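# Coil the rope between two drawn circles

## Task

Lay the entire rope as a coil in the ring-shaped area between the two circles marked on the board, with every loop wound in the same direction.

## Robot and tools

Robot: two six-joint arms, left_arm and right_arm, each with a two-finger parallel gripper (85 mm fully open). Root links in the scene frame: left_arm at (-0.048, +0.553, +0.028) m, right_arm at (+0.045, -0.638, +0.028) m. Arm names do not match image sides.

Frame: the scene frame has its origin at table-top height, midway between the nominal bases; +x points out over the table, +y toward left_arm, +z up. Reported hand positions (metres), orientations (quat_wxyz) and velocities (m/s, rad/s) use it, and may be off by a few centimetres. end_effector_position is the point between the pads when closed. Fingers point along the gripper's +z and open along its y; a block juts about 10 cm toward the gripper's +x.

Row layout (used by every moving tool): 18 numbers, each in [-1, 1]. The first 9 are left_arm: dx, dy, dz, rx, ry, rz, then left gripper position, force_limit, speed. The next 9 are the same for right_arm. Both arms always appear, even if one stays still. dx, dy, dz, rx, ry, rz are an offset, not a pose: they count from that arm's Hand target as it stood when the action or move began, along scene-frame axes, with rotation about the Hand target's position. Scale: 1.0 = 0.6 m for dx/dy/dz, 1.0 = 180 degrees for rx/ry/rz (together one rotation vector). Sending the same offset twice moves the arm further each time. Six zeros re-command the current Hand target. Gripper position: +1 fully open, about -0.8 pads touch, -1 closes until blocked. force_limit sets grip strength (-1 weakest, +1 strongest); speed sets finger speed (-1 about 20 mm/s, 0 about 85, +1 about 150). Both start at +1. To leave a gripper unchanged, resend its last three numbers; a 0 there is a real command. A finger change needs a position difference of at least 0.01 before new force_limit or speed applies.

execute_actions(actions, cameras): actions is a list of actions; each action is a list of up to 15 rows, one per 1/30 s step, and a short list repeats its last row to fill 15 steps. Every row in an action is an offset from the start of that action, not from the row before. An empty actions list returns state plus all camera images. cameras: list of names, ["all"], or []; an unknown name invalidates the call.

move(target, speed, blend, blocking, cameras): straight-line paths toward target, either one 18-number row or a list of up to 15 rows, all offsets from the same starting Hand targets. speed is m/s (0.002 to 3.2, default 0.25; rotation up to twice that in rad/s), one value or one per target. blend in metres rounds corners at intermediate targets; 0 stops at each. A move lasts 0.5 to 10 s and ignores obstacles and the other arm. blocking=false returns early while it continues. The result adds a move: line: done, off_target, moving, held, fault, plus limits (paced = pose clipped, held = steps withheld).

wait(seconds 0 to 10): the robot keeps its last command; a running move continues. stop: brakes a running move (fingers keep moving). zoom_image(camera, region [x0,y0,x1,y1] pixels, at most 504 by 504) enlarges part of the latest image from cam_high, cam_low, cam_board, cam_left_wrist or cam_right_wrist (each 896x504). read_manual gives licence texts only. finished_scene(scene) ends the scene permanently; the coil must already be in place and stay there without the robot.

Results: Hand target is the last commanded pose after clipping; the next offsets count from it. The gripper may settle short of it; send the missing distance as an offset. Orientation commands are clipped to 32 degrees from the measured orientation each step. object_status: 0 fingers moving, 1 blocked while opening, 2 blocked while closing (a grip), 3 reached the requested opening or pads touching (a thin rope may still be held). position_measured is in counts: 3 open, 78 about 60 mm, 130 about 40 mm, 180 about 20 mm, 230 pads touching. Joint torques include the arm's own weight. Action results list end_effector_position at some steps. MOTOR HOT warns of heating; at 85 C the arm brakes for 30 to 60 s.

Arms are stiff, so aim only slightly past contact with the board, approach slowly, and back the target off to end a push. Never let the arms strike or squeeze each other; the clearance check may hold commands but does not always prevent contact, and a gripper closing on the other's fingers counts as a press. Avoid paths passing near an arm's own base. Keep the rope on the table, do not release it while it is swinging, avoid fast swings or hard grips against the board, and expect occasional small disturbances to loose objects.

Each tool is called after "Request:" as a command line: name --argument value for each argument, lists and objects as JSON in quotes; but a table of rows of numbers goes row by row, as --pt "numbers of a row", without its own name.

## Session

Scene 1 done. Now scene 2.

Request:
execute_actions --actions '[]'

Scene clock: 0.00 s.
left_arm: end_effector_position=(+0.4254, +0.3709, +0.3860) position_measured=3 object_status=3 end_effector_quat_wxyz=(-0.010, +0.982, +0.189, -0.008) | right_arm: end_effector_position=(+0.1333, -0.3455, +0.3406) position_measured=3 object_status=3 end_effector_quat_wxyz=(-0.082, +0.969, -0.016, +0.234)
Joint positions: left_arm=[2.419 -1.884 2.131 -1.792 -1.571 2.037] | right_arm=[4.085 -2.51 2.594 -2.072 -1.855 -2.224]
Joint velocities: within noise
Joint torques (N m): no reading
Hand target: left_arm +0.4254, +0.3709, +0.3860; -0.010, +0.982, +0.189, -0.008 | right_arm +0.1333, -0.3455, +0.3406; -0.082, +0.969, -0.016, +0.234
Tool commands: left_gripper/position=+1.0 left_gripper/force_limit=+1.0 left_gripper/speed=+1.0 right_gripper/position=+1.0 right_gripper/force_limit=+1.0 right_gripper/speed=+1.0

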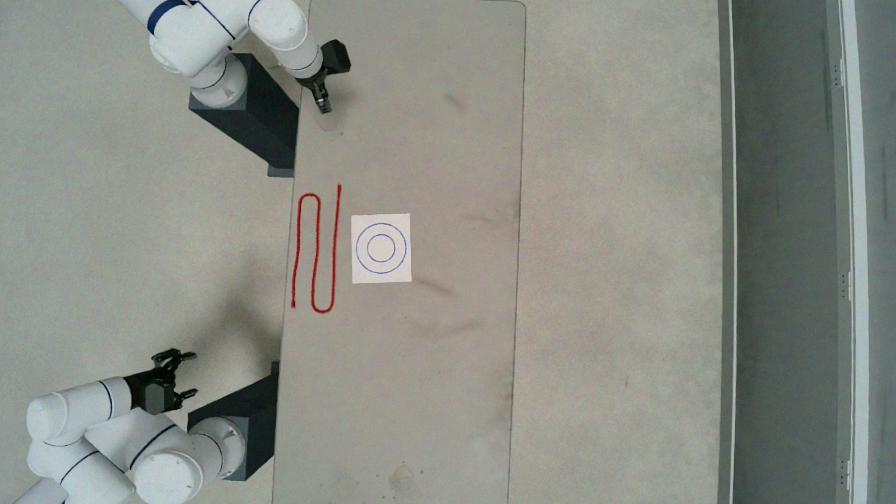

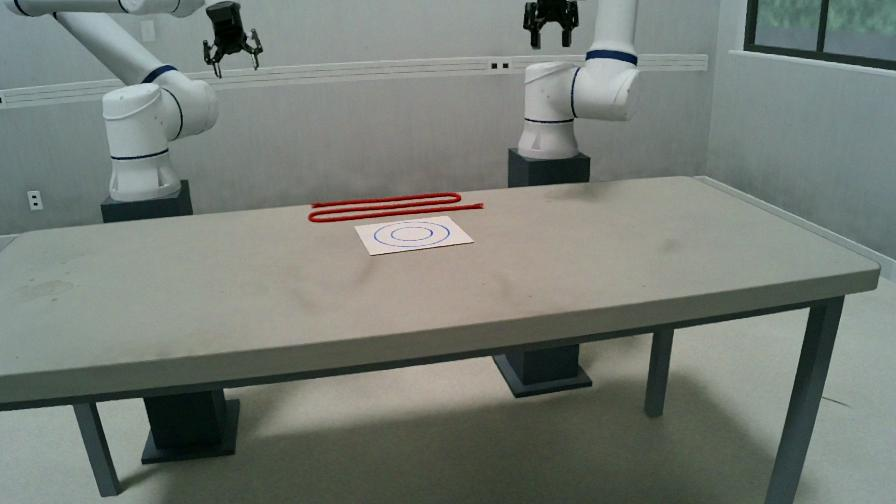

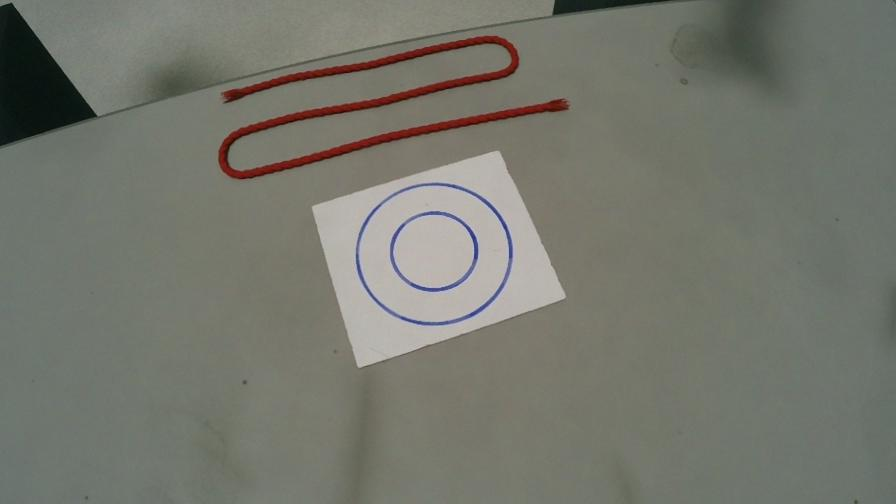

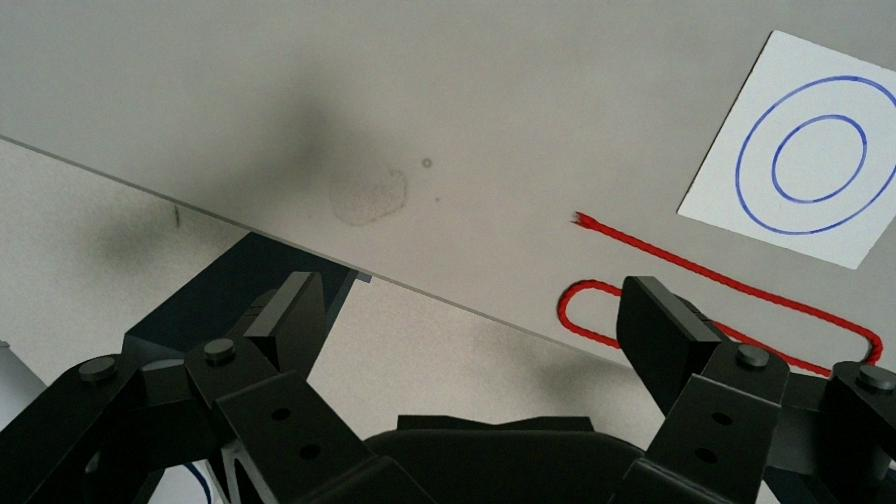

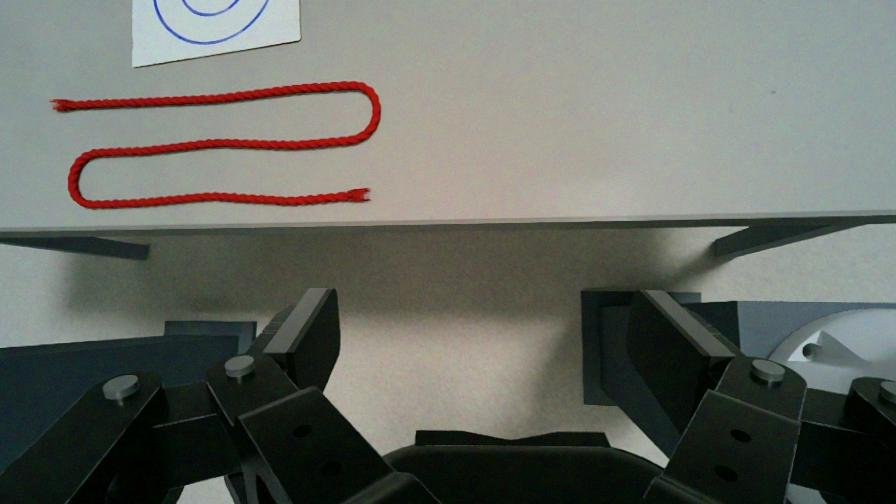

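Request:
zoom_image --camera "cam_board" --region '[330, 160, 530, 340]'

Request:
zoom_image --camera "cam_board" --region '[200, 20, 600, 200]'

Scaled by 2.520 from the camera's 896x504 image, which has a finer 1280x720 frame.

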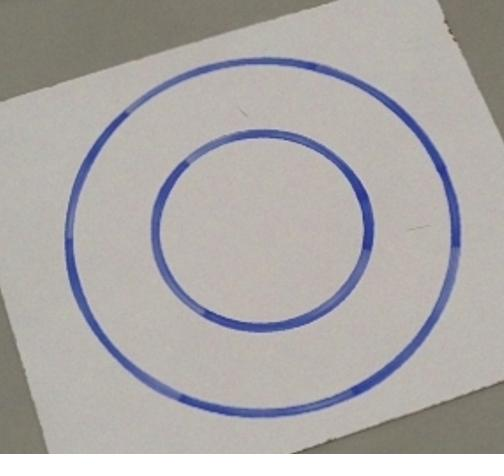

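Scaled by 1.260 from the camera's 896x504 image, which has a finer 1280x720 frame.

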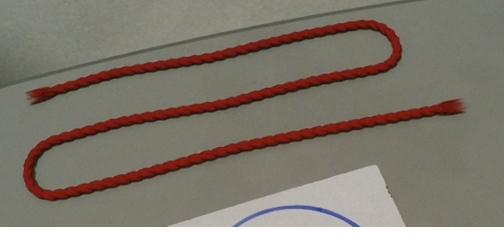

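Request:
move --target '[-0.109,-0.3432,-0.41,-0.001,-0.0086,0.379,-0.2,-0.7,-0.3,0,0,0,0,0,0,1,1,1]' --speed 0.25 --cameras '["cam_left_wrist"]'

Scene clock: 82.17 s.
left_arm: end_effector_position=(+0.3600, +0.1650, +0.1401) position_measured=154 object_status=3 end_effector_quat_wxyz=(+0.000, +0.707, +0.707, +0.000) | right_arm: end_effector_position=(+0.1333, -0.3455, +0.3406) position_measured=3 object_status=3 end_effector_quat_wxyz=(-0.082, +0.969, -0.016, +0.234)
Joint positions: left_arm=[2.062 -1.527 2.348 -2.392 -1.571 0.49] | right_arm=[4.085 -2.51 2.594 -2.072 -1.855 -2.224]
Joint torques (N m): left_arm=[-12.28 -36.71 -27.08 -6.9 1.79 -4.94] | right_arm=[7.81 27.56 -53.49 -7.96 0.38 -0.25]
Hand target: left_arm +0.3600, +0.1650, +0.1400; +0.000, +0.707, +0.707, +0.000 | right_arm +0.1333, -0.3455, +0.3406; -0.082, +0.969, -0.016, +0.234
Off the commanded pose: left_arm 0.000 m, 0 deg | right_arm 0.000 m, 0 deg.
move: done
Images, in order (width x height): cam_left_wrist 896x504.

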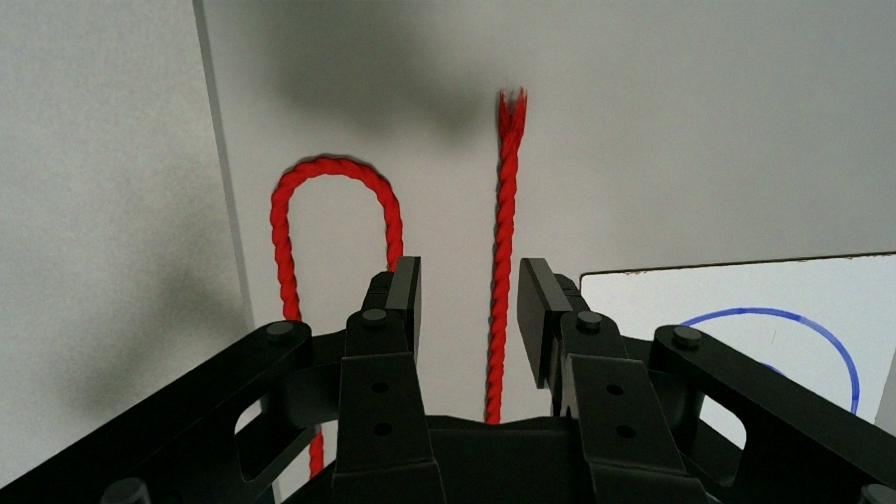

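Request:
move --pt "0.04 0.0167 -0.1417 0 0 -0.0167 -0.2 -0.7 -0.3 0 0 0 0 0 0 1 1 1" --pt "0.04 0.0167 -0.1925 0 0 -0.0167 -1 -0.7 -0.3 0 0 0 0 0 0 1 1 1" --pt "0.04 0.0167 -0.0667 0 0 -0.0167 -1 -0.7 -0.3 0 0 0 0 0 0 1 1 1" --speed '[0.15,0.06,0.08]' --blend '[0.004,0,0]' --cameras '["cam_left_wrist"]'

Scene clock: 91.63 s.
left_arm: end_effector_position=(+0.3840, +0.1751, +0.0999) position_measured=215 object_status=2 end_effector_quat_wxyz=(+0.000, +0.725, +0.688, +0.000) | right_arm: end_effector_position=(+0.1333, -0.3455, +0.3406) position_measured=3 object_status=3 end_effector_quat_wxyz=(-0.082, +0.969, -0.016, +0.234)
Joint positions: left_arm=[2.11 -1.44 2.357 -2.488 -1.571 0.59] | right_arm=[4.085 -2.51 2.594 -2.072 -1.855 -2.224]
Joint torques (N m): left_arm=[-2.41 -72.32 -48.05 -1.49 -0.11 -0.58] | right_arm=[7.01 26.79 -52.75 -8.15 0.36 -0.24]
Hand target: left_arm +0.3840, +0.1750, +0.1000; +0.000, +0.725, +0.688, +0.000 | right_arm +0.1333, -0.3455, +0.3406; -0.082, +0.969, -0.016, +0.234
Off the commanded pose: left_arm 0.000 m, 0 deg | right_arm 0.000 m, 0 deg.
move: done
Images, in order (width x height): cam_left_wrist 896x504.

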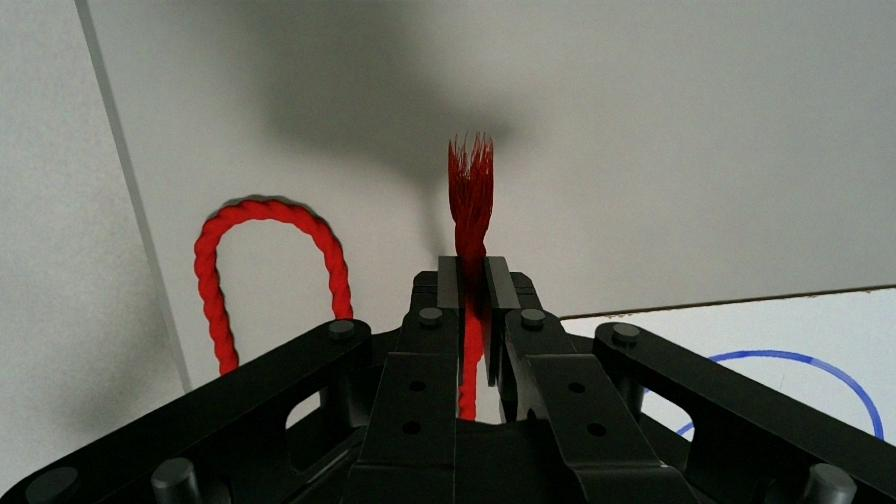

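Request:
move --pt "0.2662 -0.1757 -0.0333 0 0 -0.5667 -1 -0.7 -0.3 0 0 0 0 0 0 1 1 1" --pt "0.2662 -0.1757 -0.1192 0 0 -0.5667 -0.3 -0.7 -0.3 0 0 0 0 0 0 1 1 1" --pt "0.2662 -0.1757 0.1 0 0 -0.5667 -0.3 -0.7 -0.3 0 0 0 0 0 0 1 1 1" --speed '[0.2,0.06,0.1]' --blend '[0.005,0,0]' --cameras '["cam_left_wrist", "cam_board"]'

Scene clock: 101.23 s.
left_arm: end_effector_position=(+0.5437, +0.0696, +0.1599) position_measured=167 object_status=3 end_effector_quat_wxyz=(+0.000, +0.991, -0.131, +0.000) | right_arm: end_effector_position=(+0.1333, -0.3455, +0.3406) position_measured=3 object_status=3 end_effector_quat_wxyz=(-0.082, +0.969, -0.016, +0.234)
Joint positions: left_arm=[2.224 -1.258 1.961 -2.273 -1.571 2.484] | right_arm=[4.085 -2.51 2.594 -2.072 -1.855 -2.224]
Joint torques (N m): left_arm=[5.81 -103.78 -54.33 -1.37 0.18 0.88] | right_arm=[7.61 26.74 -52.67 -8.16 0.2 -0.22]
Hand target: left_arm +0.5437, +0.0696, +0.1600; +0.000, +0.991, -0.131, +0.000 | right_arm +0.1333, -0.3455, +0.3406; -0.082, +0.969, -0.016, +0.234
Off the commanded pose: left_arm 0.000 m, 0 deg | right_arm 0.000 m, 0 deg.
move: done
Images, in order (width x height): cam_board 896x504, cam_left_wrist 896x504.

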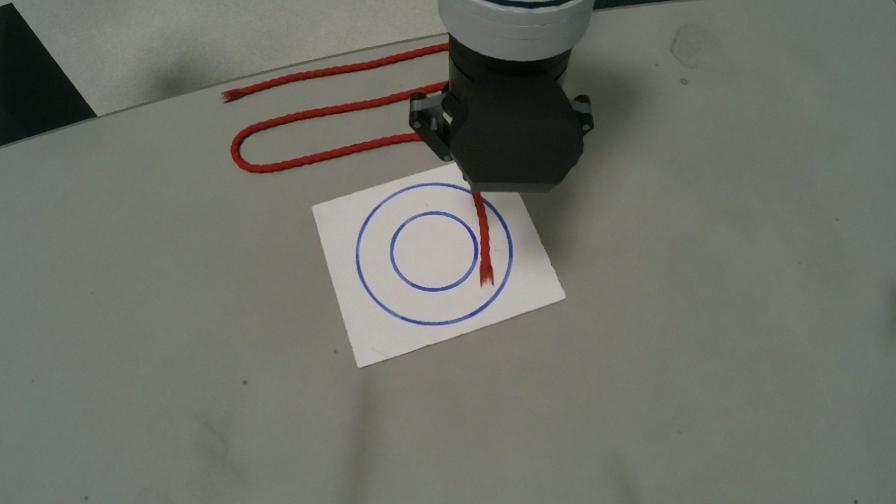

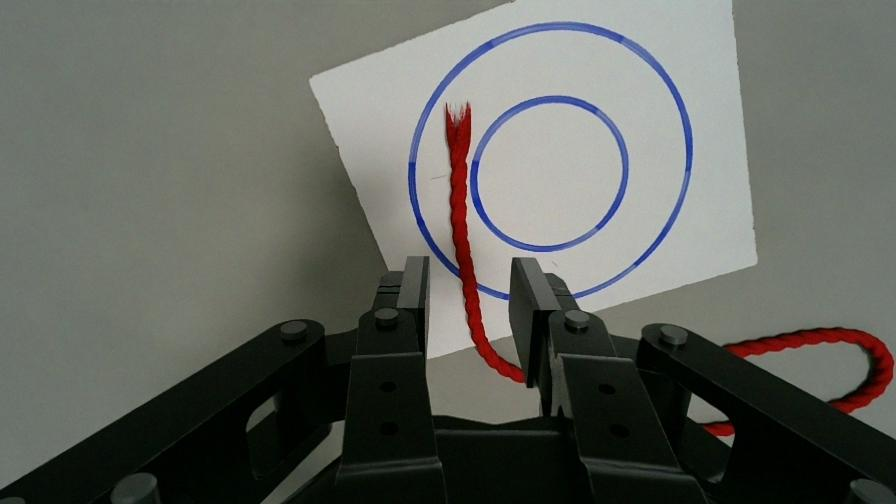

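Request:
move --target '[-0.2478,-0.066,-0.0333,0,0,0.5556,-0.2,-0.7,-0.3,0,0,0,0,0,0,1,1,1]' --speed 0.25 --cameras '["cam_left_wrist"]'

Scene clock: 109.63 s.
left_arm: end_effector_position=(+0.3951, +0.0300, +0.1400) position_measured=154 object_status=3 end_effector_quat_wxyz=(+0.000, +0.737, +0.676, +0.000) | right_arm: end_effector_position=(+0.1333, -0.3455, +0.3406) position_measured=3 object_status=3 end_effector_quat_wxyz=(-0.082, +0.969, -0.016, +0.234)
Joint positions: left_arm=[2.013 -1.343 2.125 -2.353 -1.571 0.528] | right_arm=[4.085 -2.51 2.594 -2.072 -1.855 -2.224]
Joint torques (N m): left_arm=[-12.18 -89.55 -28.25 -6.96 1.23 -4.84] | right_arm=[7.12 26.59 -52.06 -7.98 0.38 -0.24]
Hand target: left_arm +0.3950, +0.0300, +0.1400; +0.000, +0.737, +0.676, +0.000 | right_arm +0.1333, -0.3455, +0.3406; -0.082, +0.969, -0.016, +0.234
Off the commanded pose: left_arm 0.000 m, 0 deg | right_arm 0.000 m, 0 deg.
move: done
Images, in order (width x height): cam_left_wrist 896x504.

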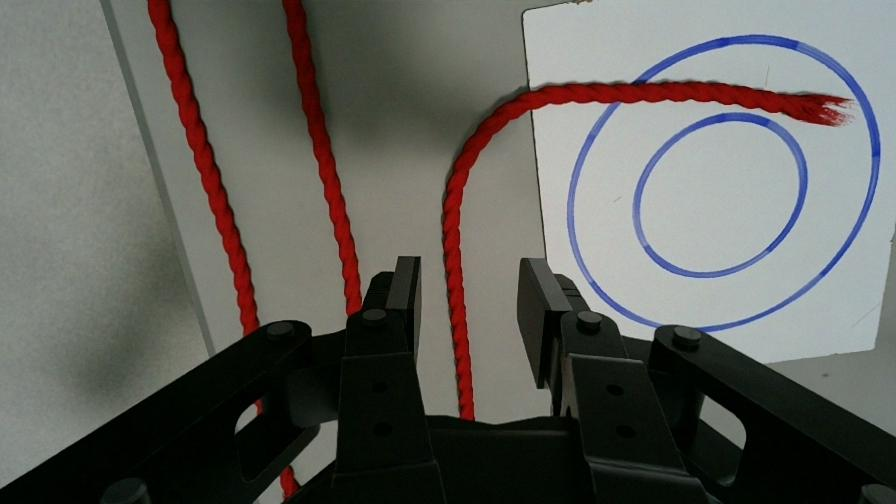

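Request:
move --pt "-0.0083 0.0007 -0.1417 0 0 -0.0611 -0.2 -0.7 -0.3 0 0 0 0 0 0 1 1 1" --pt "-0.0083 0.0007 -0.1925 0 0 -0.0611 -1 -0.7 -0.3 0 0 0 0 0 0 1 1 1" --pt "-0.0083 0.0007 -0.1083 0 0 -0.0611 -1 -0.7 -0.3 0 0 0 0 0 0 1 1 1" --speed '[0.15,0.06,0.08]' --blend '[0.004,0,0]'

Request:
move --pt "0.0833 -0.1007 0 0 0 0.2 -1 -0.7 -0.3 0 0 0 0 0 0 1 1 1" --pt "0.1667 -0.1423 -0.025 0 0 0.4222 -1 -0.7 -0.3 0 0 0 0 0 0 1 1 1" --pt "0.2257 -0.116 -0.0417 0 0 0.5333 -1 -0.7 -0.3 0 0 0 0 0 0 1 1 1" --pt "0.2257 -0.116 -0.0775 0 0 0.5333 -0.3 -0.7 -0.3 0 0 0 0 0 0 1 1 1" --pt "0.2257 -0.116 0.1083 0 0 0.5333 -0.3 -0.7 -0.3 0 0 0 0 0 0 1 1 1" --speed '[0.22,0.22,0.22,0.06,0.1]' --blend '[0.02,0.015,0.004,0,0]' --cameras '["cam_left_wrist", "cam_board"]'

Scene clock: 121.43 s.
left_arm: end_effector_position=(+0.3901, +0.0304, +0.0749) position_measured=214 object_status=2 end_effector_quat_wxyz=(+0.000, +0.799, +0.602, +0.000) | right_arm: end_effector_position=(+0.1333, -0.3455, +0.3406) position_measured=3 object_status=3 end_effector_quat_wxyz=(-0.082, +0.969, -0.016, +0.234)
Joint positions: left_arm=[2.007 -1.253 2.168 -2.486 -1.571 0.713] | right_arm=[4.085 -2.51 2.594 -2.072 -1.855 -2.224]
Joint torques (N m): left_arm=[12.52 -91.46 -47.23 -1.87 0.32 1.31] | right_arm=[6.78 26.57 -50.99 -8.17 0.26 -0.21]
Hand target: left_arm +0.3901, +0.0304, +0.0751; +0.000, +0.799, +0.602, +0.000 | right_arm +0.1333, -0.3455, +0.3406; -0.082, +0.969, -0.016, +0.234
Off the commanded pose: left_arm 0.000 m, 0 deg | right_arm 0.000 m, 0 deg.
move: done

Scene clock: 128.27 s.
left_arm: end_effector_position=(+0.5255, -0.0392, +0.1399) position_measured=167 object_status=3 end_effector_quat_wxyz=(+0.000, +0.087, +0.996, +0.000) | right_arm: end_effector_position=(+0.1333, -0.3455, +0.3406) position_measured=3 object_status=3 end_effector_quat_wxyz=(-0.082, +0.969, -0.016, +0.234)
Joint positions: left_arm=[2.125 -1.155 1.851 -2.267 -1.571 -0.844] | right_arm=[4.085 -2.51 2.594 -2.072 -1.855 -2.224]
Joint torques (N m): left_arm=[9.9 -114.79 -55 -1.77 1.03 -0.12] | right_arm=[6.39 26.64 -50.74 -8.3 0.27 -0.46]
Hand target: left_arm +0.5255, -0.0392, +0.1400; +0.000, +0.087, +0.996, +0.000 | right_arm +0.1333, -0.3455, +0.3406; -0.082, +0.969, -0.016, +0.234
Off the commanded pose: left_arm 0.000 m, 0 deg | right_arm 0.000 m, 0 deg.
move: done
Images, in order (width x height): cam_board 896x504, cam_left_wrist 896x504.

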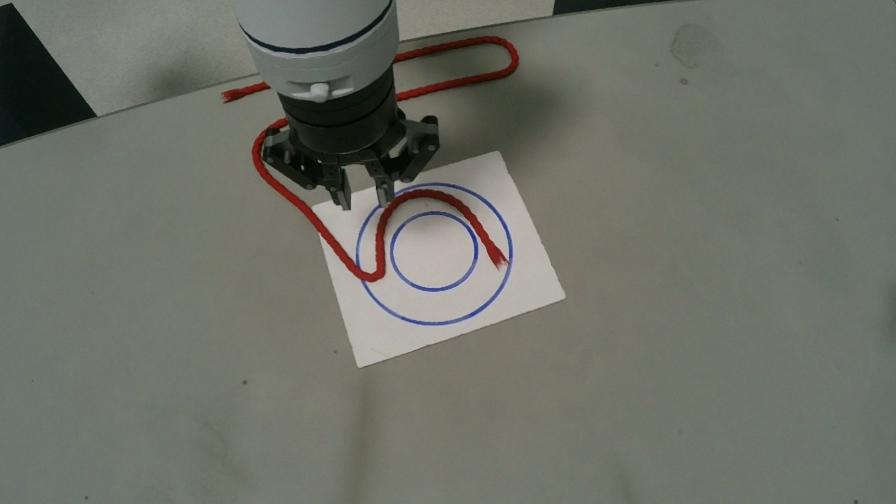

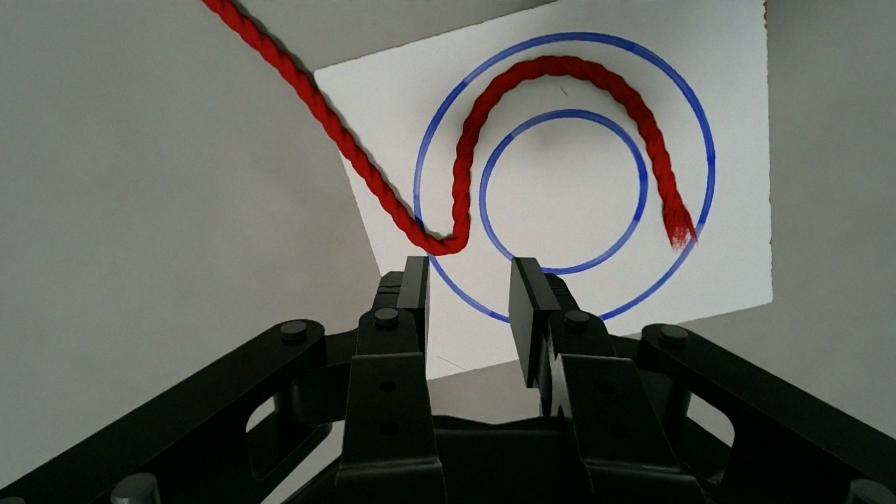

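Request:
move --target '[-0.1658,-0.1547,0,0,0,-0.75,-0.2,-0.7,-0.3,0,0,0,0,0,0,1,1,1]' --speed 0.35 --cameras '["cam_left_wrist"]'

Scene clock: 142.07 s.
left_arm: end_effector_position=(+0.4260, -0.1320, +0.1400) position_measured=154 object_status=3 end_effector_quat_wxyz=(+0.000, +0.954, +0.301, +0.000) | right_arm: end_effector_position=(+0.1333, -0.3455, +0.3406) position_measured=3 object_status=3 end_effector_quat_wxyz=(-0.082, +0.969, -0.016, +0.234)
Joint positions: left_arm=[1.963 -1.143 1.832 -2.26 -1.571 1.35] | right_arm=[4.085 -2.51 2.594 -2.072 -1.855 -2.224]
Joint torques (N m): left_arm=[-10.31 -88.76 -54.91 -1.81 -0.29 2.95] | right_arm=[6.52 27.12 -51.01 -8.17 0.24 -0.28]
Hand target: left_arm +0.4260, -0.1320, +0.1400; +0.000, +0.954, +0.301, +0.000 | right_arm +0.1333, -0.3455, +0.3406; -0.082, +0.969, -0.016, +0.234
Off the commanded pose: left_arm 0.000 m, 0 deg | right_arm 0.000 m, 0 deg.
move: done
Images, in order (width x height): cam_left_wrist 896x504.

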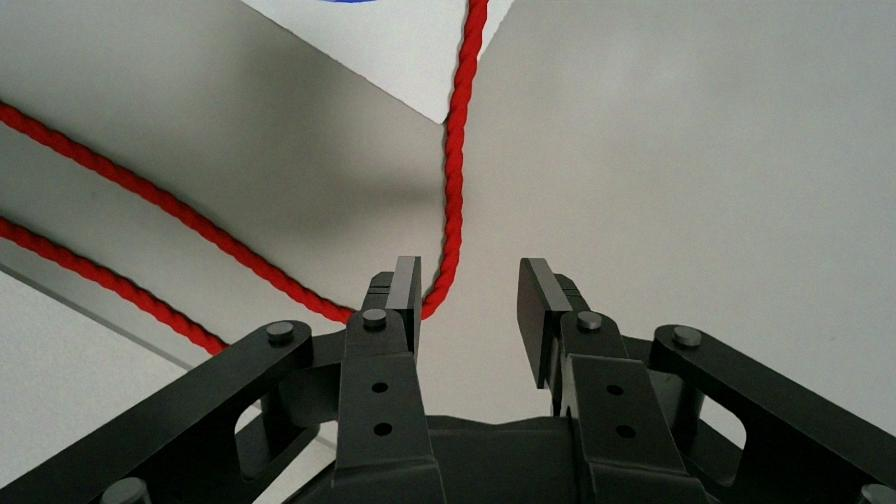

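Request:
move --pt "-0.0053 0.0075 -0.1417 0 0 0 -0.2 -0.7 -0.3 0 0 0 0 0 0 1 1 1" --pt "-0.0053 0.0075 -0.1925 0 0 0 -1 -0.7 -0.3 0 0 0 0 0 0 1 1 1" --pt "-0.0053 0.0075 -0.0667 0 0 0 -1 -0.7 -0.3 0 0 0 0 0 0 1 1 1" --speed '[0.15,0.06,0.08]' --blend '[0.004,0,0]'

Request:
move --pt "0.0787 0.1125 0.05 0 0 -0.0833 -1 -0.7 -0.3 0 0 0 0 0 0 1 1 1" --pt "0.187 0.2458 0.0333 0 0 -0.1944 -1 -0.7 -0.3 0 0 0 0 0 0 1 1 1" --pt "0.1953 0.3392 -0.05 0 0 -0.2056 -1 -0.7 -0.3 0 0 0 0 0 0 1 1 1" --pt "0.1905 0.3392 -0.1 0 0 -0.2056 -1 -0.7 -0.3 0 0 0 0 0 0 1 1 1" --speed '[0.15,0.15,0.12,0.06]' --blend '[0.02,0.02,0.005,0]' --cameras '["cam_left_wrist", "cam_board"]'

Scene clock: 150.17 s.
left_arm: end_effector_position=(+0.4228, -0.1275, +0.0999) position_measured=214 object_status=2 end_effector_quat_wxyz=(+0.000, +0.954, +0.301, +0.000) | right_arm: end_effector_position=(+0.1333, -0.3455, +0.3406) position_measured=3 object_status=3 end_effector_quat_wxyz=(-0.082, +0.969, -0.016, +0.234)
Joint positions: left_arm=[1.962 -1.105 1.865 -2.33 -1.571 1.349] | right_arm=[4.085 -2.51 2.594 -2.072 -1.855 -2.224]
Joint torques (N m): left_arm=[16.39 -117.97 -53.44 -1.56 0.92 1.71] | right_arm=[7.04 26.77 -50.57 -8.13 0.03 -0.36]
Hand target: left_arm +0.4228, -0.1275, +0.1000; +0.000, +0.954, +0.301, +0.000 | right_arm +0.1333, -0.3455, +0.3406; -0.082, +0.969, -0.016, +0.234
Off the commanded pose: left_arm 0.000 m, 0 deg | right_arm 0.000 m, 0 deg.
move: done

Scene clock: 153.77 s.
left_arm: end_effector_position=(+0.5371, +0.0760, +0.0401) position_measured=214 object_status=2 end_effector_quat_wxyz=(+0.000, +1.000, -0.018, +0.000) | right_arm: end_effector_position=(+0.1333, -0.3455, +0.3406) position_measured=3 object_status=3 end_effector_quat_wxyz=(-0.082, +0.969, -0.016, +0.234)
Joint positions: left_arm=[2.222 -1.114 2.038 -2.494 -1.571 2.255] | right_arm=[4.085 -2.51 2.594 -2.072 -1.855 -2.224]
Joint torques (N m): left_arm=[-12.65 -85.02 -24 -6.89 -0.26 -3.57] | right_arm=[6.78 27.35 -49.78 -8.29 0.04 -0.29]
Hand target: left_arm +0.5371, +0.0760, +0.0400; +0.000, +1.000, -0.018, +0.000 | right_arm +0.1333, -0.3455, +0.3406; -0.082, +0.969, -0.016, +0.234
Off the commanded pose: left_arm 0.000 m, 0 deg | right_arm 0.000 m, 0 deg.
move: done
Images, in order (width x height): cam_board 896x504, cam_left_wrist 896x504.

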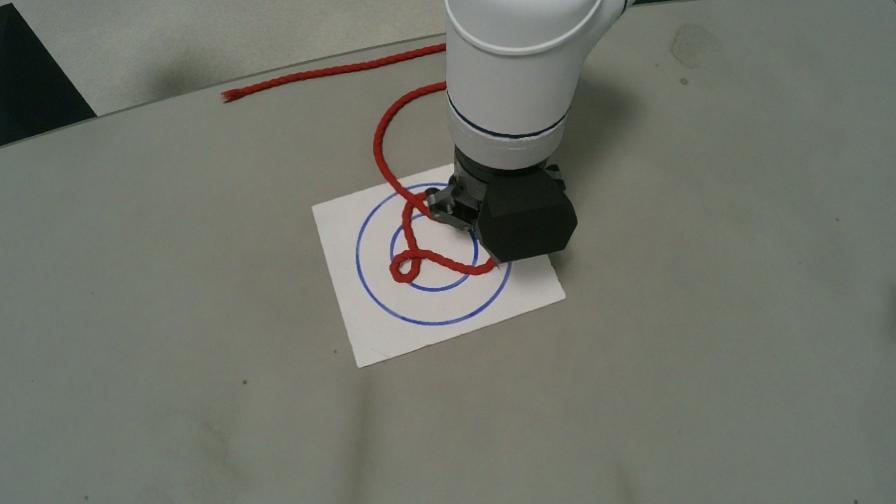

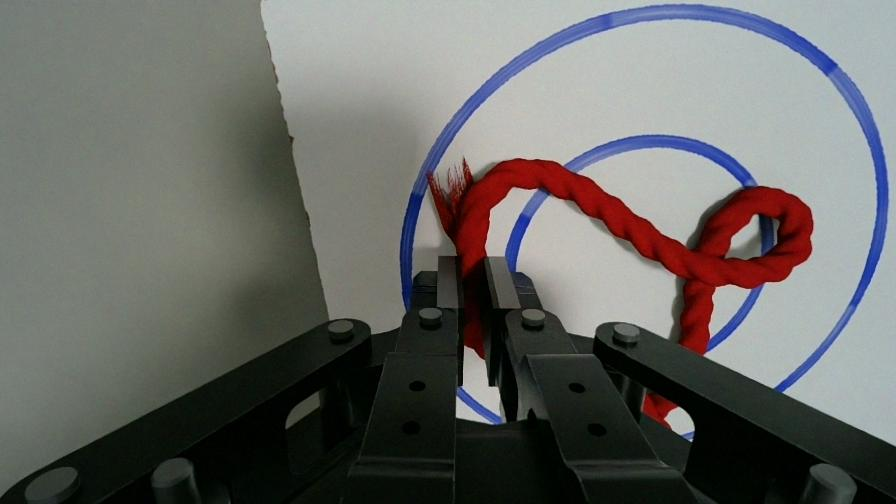

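Request:
move --pt "-0.01 -0.08 0.18 0 0 -0.05 -1 -0.7 -0.3 0 0 0 0 0 0 1 1 1" --pt "-0.0118 -0.1833 0.225 0 0 -0.1 -1 -0.7 -0.3 0 0 0 0 0 0 1 1 1" --speed '[0.15,0.12]' --blend '[0.02,0]' --cameras '["cam_left_wrist", "cam_board"]'

Scene clock: 162.17 s.
left_arm: end_effector_position=(+0.5300, -0.0338, +0.1750) position_measured=214 object_status=2 end_effector_quat_wxyz=(+0.000, +0.985, -0.174, +0.000) | right_arm: end_effector_position=(+0.1333, -0.3455, +0.3406) position_measured=3 object_status=3 end_effector_quat_wxyz=(-0.082, +0.969, -0.016, +0.234)
Joint positions: left_arm=[2.133 -1.192 1.83 -2.209 -1.571 2.48] | right_arm=[4.085 -2.51 2.594 -2.072 -1.855 -2.224]
Joint torques (N m): left_arm=[-13.32 -86 -57.37 -2.03 -0.2 3.33] | right_arm=[7.34 26.79 -49.78 -8.47 0.08 -0.27]
Hand target: left_arm +0.5300, -0.0340, +0.1750; +0.000, +0.985, -0.174, +0.000 | right_arm +0.1333, -0.3455, +0.3406; -0.082, +0.969, -0.016, +0.234
Off the commanded pose: left_arm 0.000 m, 0 deg | right_arm 0.000 m, 0 deg.
move: done
Images, in order (width x height): cam_board 896x504, cam_left_wrist 896x504.

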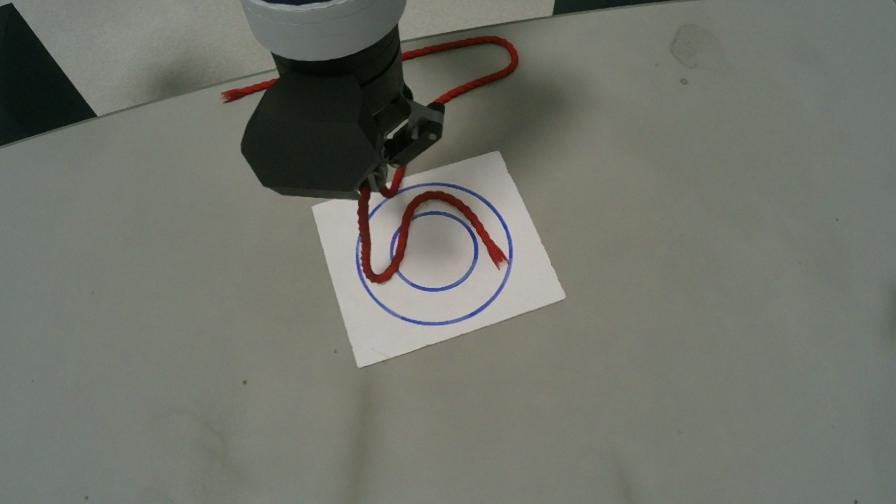

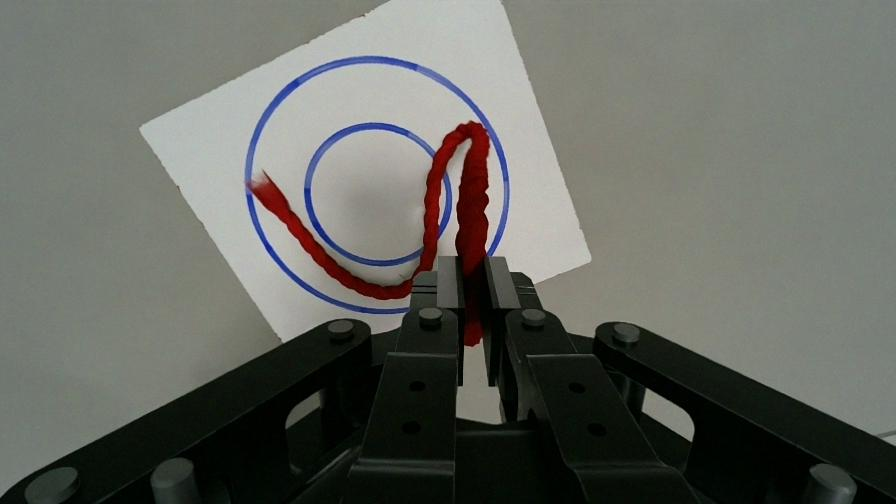

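Request:
move --pt "0.0358 0.0183 -0.0633 0 0 0 -1 -0.7 -0.3 0 0 0 0 0 0 1 1 1" --pt "0.068 0.0722 -0.125 0 0 0.011 -1 -0.7 -0.3 0 0 0 0 0 0 1 1 1" --pt "0.0622 0.1338 -0.185 0 0 0.0278 -1 -0.7 -0.3 0 0 0 0 0 0 1 1 1" --pt "0.0533 0.1783 -0.2083 0 0 0.0278 -1 -0.7 -0.3 0 0 0 0 0 0 1 1 1" --pt "0.019 0.1828 -0.23 0 0 0.0778 -1 -0.7 -0.3 0 0 0 0 0 0 1 1 1" --speed '[0.05,0.05,0.05,0.05,0.06]' --blend '[0.012,0.012,0.012,0.006,0]' --cameras '["cam_left_wrist", "cam_board"]'

Scene clock: 175.27 s.
left_arm: end_effector_position=(+0.5415, +0.0757, +0.0370) position_measured=214 object_status=2 end_effector_quat_wxyz=(+0.000, +0.999, -0.052, +0.000) | right_arm: end_effector_position=(+0.1333, -0.3455, +0.3406) position_measured=3 object_status=3 end_effector_quat_wxyz=(-0.082, +0.969, -0.016, +0.234)
Joint positions: left_arm=[2.227 -1.106 2.031 -2.497 -1.571 2.33] | right_arm=[4.085 -2.51 2.594 -2.072 -1.855 -2.224]
Joint torques (N m): left_arm=[-13.65 -110.23 -23.63 -6.99 0.69 -4.91] | right_arm=[7.68 26.58 -49.43 -8.2 -0.01 -0.23]
Hand target: left_arm +0.5414, +0.0757, +0.0370; +0.000, +0.999, -0.052, +0.000 | right_arm +0.1333, -0.3455, +0.3406; -0.082, +0.969, -0.016, +0.234
Off the commanded pose: left_arm 0.000 m, 0 deg | right_arm 0.000 m, 0 deg.
move: done
Images, in order (width x height): cam_board 896x504, cam_left_wrist 896x504.

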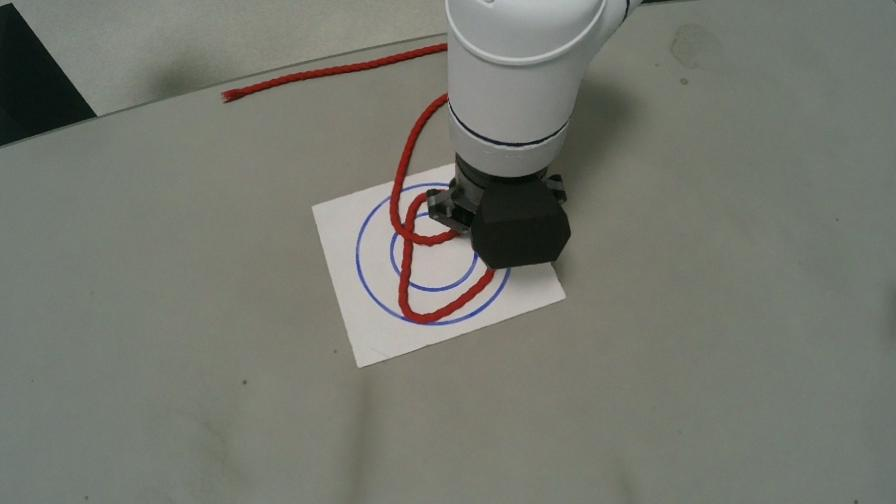

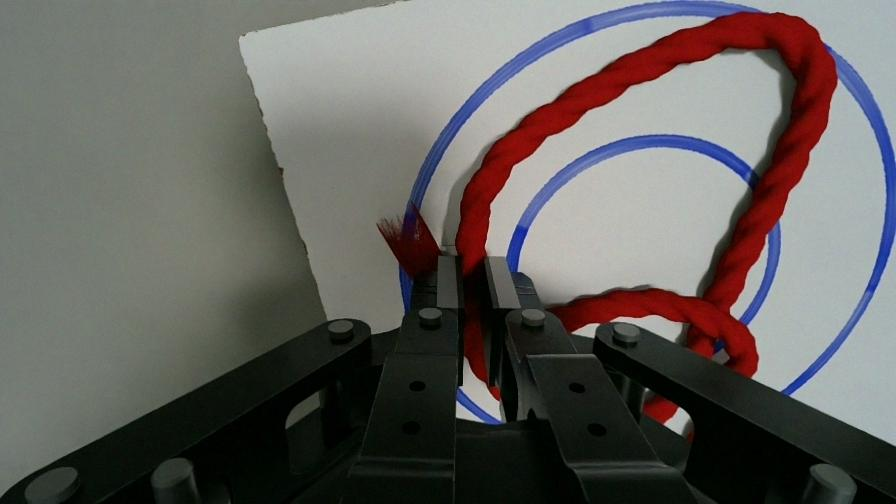

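Request:
move --pt "0 0 -0.003 0 0 0 -0.3 -0.7 -0.3 0 0 0 0 0 0 1 1 1" --pt "0 0 0.15 0 0 0 -0.3 -0.7 -0.3 0 0 0 0 0 0 1 1 1" --pt "-0.03 0.05 0.25 0 0 0 -0.3 -0.7 -0.3 0 0 0 0 0 0 1 1 1" --speed '[0.03,0.08,0.15]' --blend '[0,0.02,0]' --cameras '["cam_left_wrist", "cam_board"]'

Scene clock: 182.03 s.
left_arm: end_effector_position=(+0.5235, +0.1057, +0.1869) position_measured=167 object_status=3 end_effector_quat_wxyz=(+0.000, +0.999, -0.052, +0.000) | right_arm: end_effector_position=(+0.1333, -0.3455, +0.3406) position_measured=3 object_status=3 end_effector_quat_wxyz=(-0.082, +0.969, -0.016, +0.234)
Joint positions: left_arm=[2.232 -1.343 2.016 -2.244 -1.571 2.335] | right_arm=[4.085 -2.51 2.594 -2.072 -1.855 -2.224]
Joint torques (N m): left_arm=[17.8 -95.37 -32.44 -1.86 0.3 1.45] | right_arm=[7.31 27.35 -48.71 -8.3 0.18 -0.22]
Hand target: left_arm +0.5234, +0.1057, +0.1870; +0.000, +0.999, -0.052, +0.000 | right_arm +0.1333, -0.3455, +0.3406; -0.082, +0.969, -0.016, +0.234
Off the commanded pose: left_arm 0.000 m, 0 deg | right_arm 0.000 m, 0 deg.
move: done
Images, in order (width x height): cam_board 896x504, cam_left_wrist 896x504.

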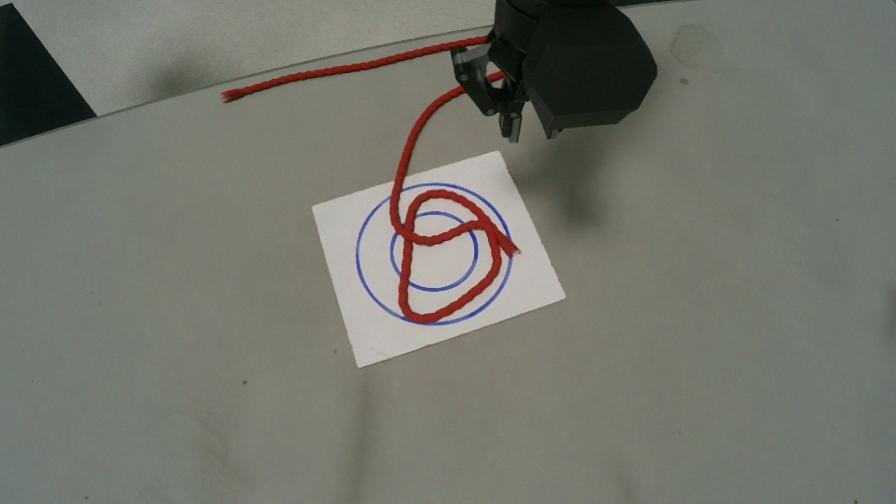

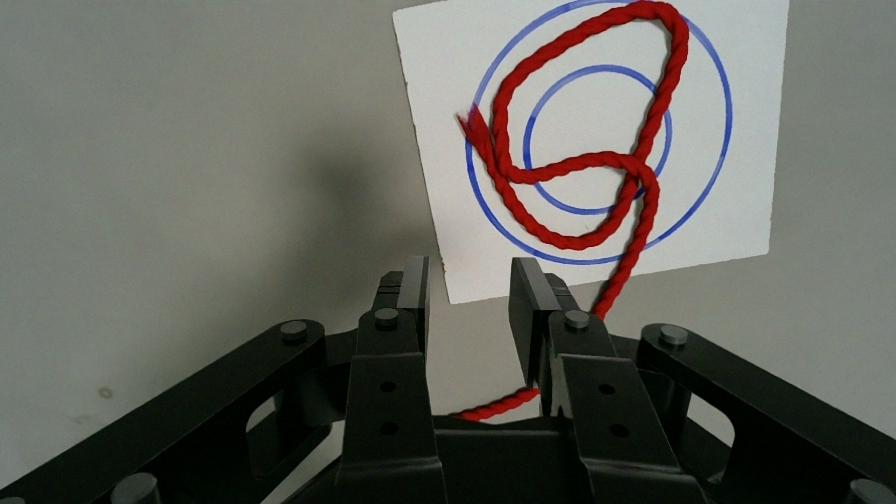

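Request:
move --target '[0.0758,-0.2248,-0.1117,0,0,0.9056,-0.2,-0.7,-0.3,0,0,0,0,0,0,1,1,1]' --speed 0.4 --cameras '["cam_left_wrist"]'

Scene clock: 194.30 s.
left_arm: end_effector_position=(+0.5689, -0.0292, +0.1200) position_measured=154 object_status=3 end_effector_quat_wxyz=(+0.000, +0.199, +0.980, +0.000) | right_arm: end_effector_position=(+0.1333, -0.3455, +0.3406) position_measured=3 object_status=3 end_effector_quat_wxyz=(-0.082, +0.969, -0.016, +0.234)
Joint positions: left_arm=[2.176 -1.101 1.811 -2.28 -1.571 -0.566] | right_arm=[4.085 -2.51 2.594 -2.072 -1.855 -2.224]
Joint torques (N m): left_arm=[-10.01 -92.31 -54.39 -1.88 1.01 -4.86] | right_arm=[6.31 27.06 -48.07 -8.39 0.03 -0.32]
Hand target: left_arm +0.5689, -0.0292, +0.1200; +0.000, +0.199, +0.980, +0.000 | right_arm +0.1333, -0.3455, +0.3406; -0.082, +0.969, -0.016, +0.234
Off the commanded pose: left_arm 0.000 m, 0 deg | right_arm 0.000 m, 0 deg.
move: done
Images, in order (width x height): cam_left_wrist 896x504.

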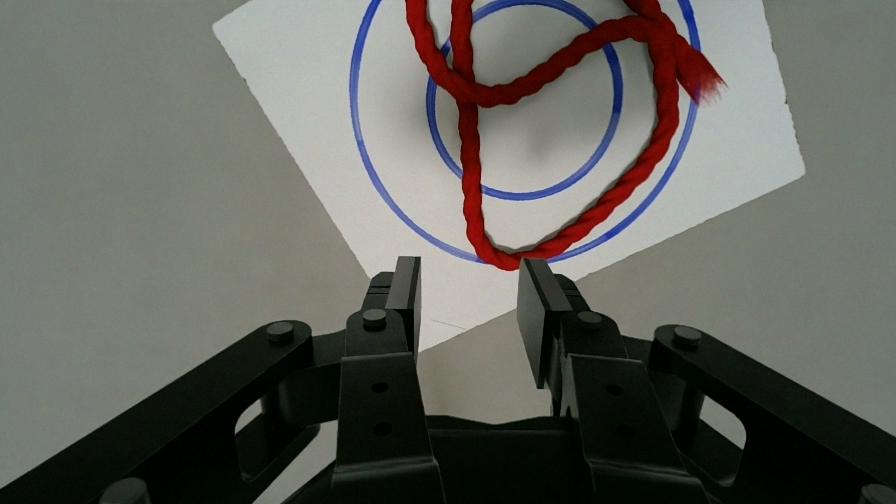

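Request:
move --pt "0.0027 0.0062 -0.1083 0 0 0.0389 -0.2 -0.7 -0.3 0 0 0 0 0 0 1 1 1" --pt "0.0027 0.0062 -0.1558 0 0 0.0389 -1 -0.7 -0.3 0 0 0 0 0 0 1 1 1" --pt "0.0027 0.0062 -0.1167 0 0 0.0389 -1 -0.7 -0.3 0 0 0 0 0 0 1 1 1" --pt "-0.0683 -0.019 -0.1167 0 0 0.0833 -1 -0.7 -0.3 0 0 0 0 0 0 1 1 1" --pt "-0.0683 -0.019 -0.1525 0 0 0.0833 -0.3 -0.7 -0.3 0 0 0 0 0 0 1 1 1" --pt "-0.0683 -0.019 0.05 0 0 0.0833 -0.3 -0.7 -0.3 0 0 0 0 0 0 1 1 1" --speed '[0.15,0.06,0.06,0.08,0.06,0.12]' --blend '[0.004,0,0.005,0.002,0,0]' --cameras '["cam_left_wrist", "cam_board"]'

Scene clock: 204.23 s.
left_arm: end_effector_position=(+0.5279, -0.0406, +0.1498) position_measured=167 object_status=3 end_effector_quat_wxyz=(+0.000, +0.070, +0.998, +0.000) | right_arm: end_effector_position=(+0.1333, -0.3455, +0.3406) position_measured=3 object_status=3 end_effector_quat_wxyz=(-0.082, +0.969, -0.016, +0.234)
Joint positions: left_arm=[2.127 -1.162 1.839 -2.248 -1.571 -0.877] | right_arm=[4.085 -2.51 2.594 -2.072 -1.855 -2.224]
Joint torques (N m): left_arm=[16.34 -116.3 -55.08 -1.54 0.84 1.05] | right_arm=[6.79 25.12 -47.54 -8.46 -0.08 -0.1]
Hand target: left_arm +0.5279, -0.0406, +0.1500; +0.000, +0.070, +0.998, +0.000 | right_arm +0.1333, -0.3455, +0.3406; -0.082, +0.969, -0.016, +0.234
Off the commanded pose: left_arm 0.000 m, 0 deg | right_arm 0.000 m, 0 deg.
move: done
Images, in order (width x height): cam_board 896x504, cam_left_wrist 896x504.

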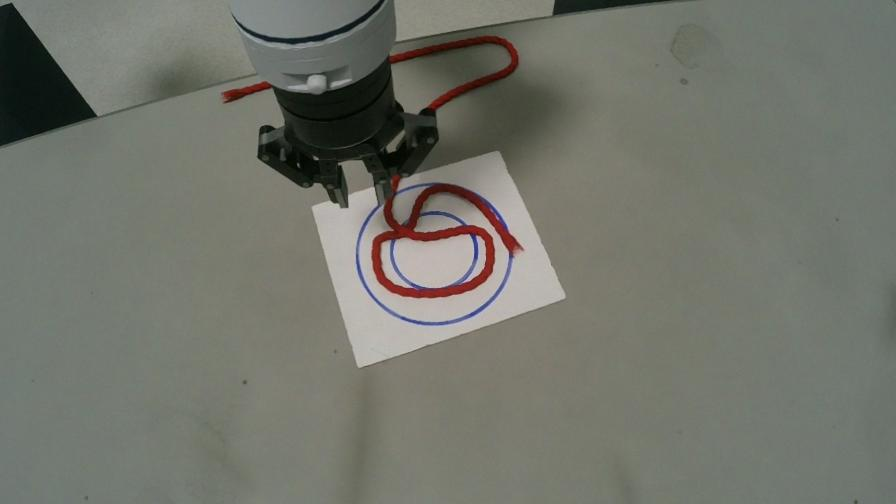

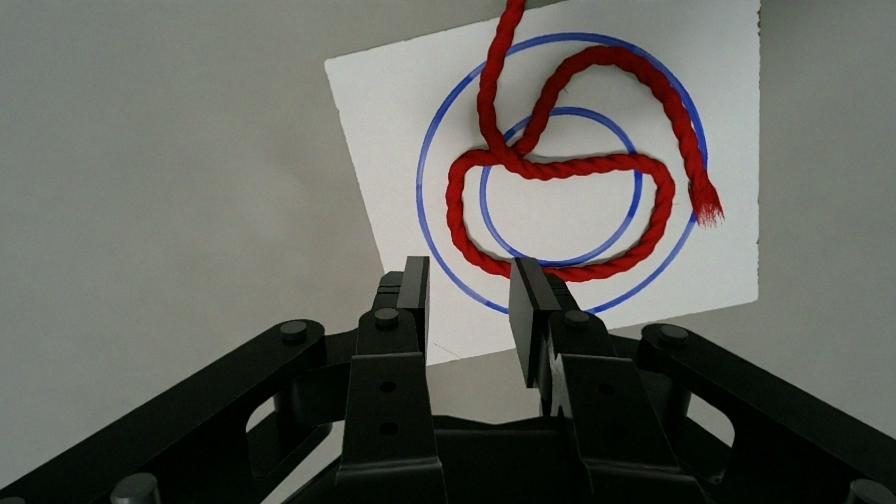

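Request:
move --pt "-0.075 0.0335 -0.01 0 0 -0.5 -0.2 -0.7 -0.3 0 0 0 0 0 0 1 1 1" --pt "-0.1502 0.067 -0.0333 0 0 -1.0 -0.2 -0.7 -0.3 0 0 0 0 0 0 1 1 1" --speed 0.4 --blend '[0.03,0]' --cameras '["cam_left_wrist"]'

Scene clock: 222.93 s.
left_arm: end_effector_position=(+0.4378, -0.0004, +0.1300) position_measured=154 object_status=3 end_effector_quat_wxyz=(+0.000, +0.998, -0.070, +0.000) | right_arm: end_effector_position=(+0.1333, -0.3455, +0.3406) position_measured=3 object_status=3 end_effector_quat_wxyz=(-0.082, +0.969, -0.016, +0.234)
Joint positions: left_arm=[2.05 -1.26 2.034 -2.345 -1.571 2.187] | right_arm=[4.085 -2.51 2.594 -2.072 -1.855 -2.224]
Joint torques (N m): left_arm=[-11.35 -100.17 -28.78 -6.94 0 3.22] | right_arm=[7.47 26.11 -47.72 -8.48 0.02 -0.17]
Hand target: left_arm +0.4378, -0.0004, +0.1300; +0.000, +0.998, -0.070, +0.000 | right_arm +0.1333, -0.3455, +0.3406; -0.082, +0.969, -0.016, +0.234
Off the commanded pose: left_arm 0.000 m, 0 deg | right_arm 0.000 m, 0 deg.
move: done
Images, in order (width x height): cam_left_wrist 896x504.

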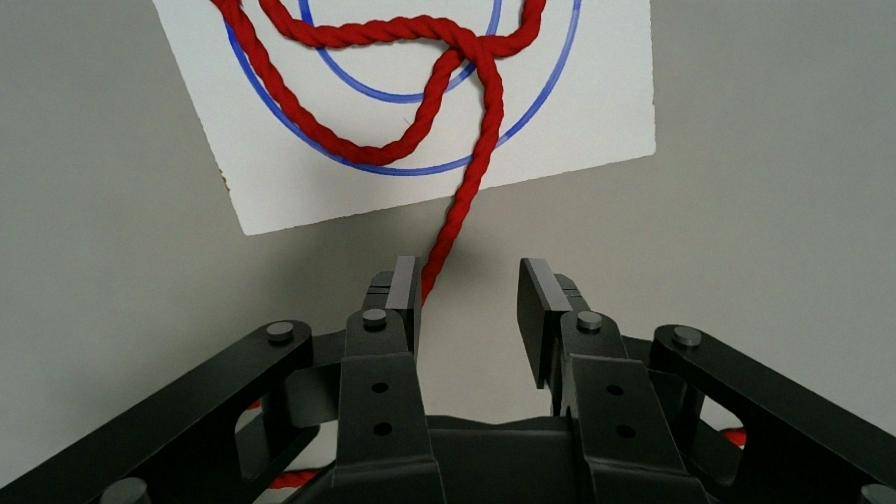

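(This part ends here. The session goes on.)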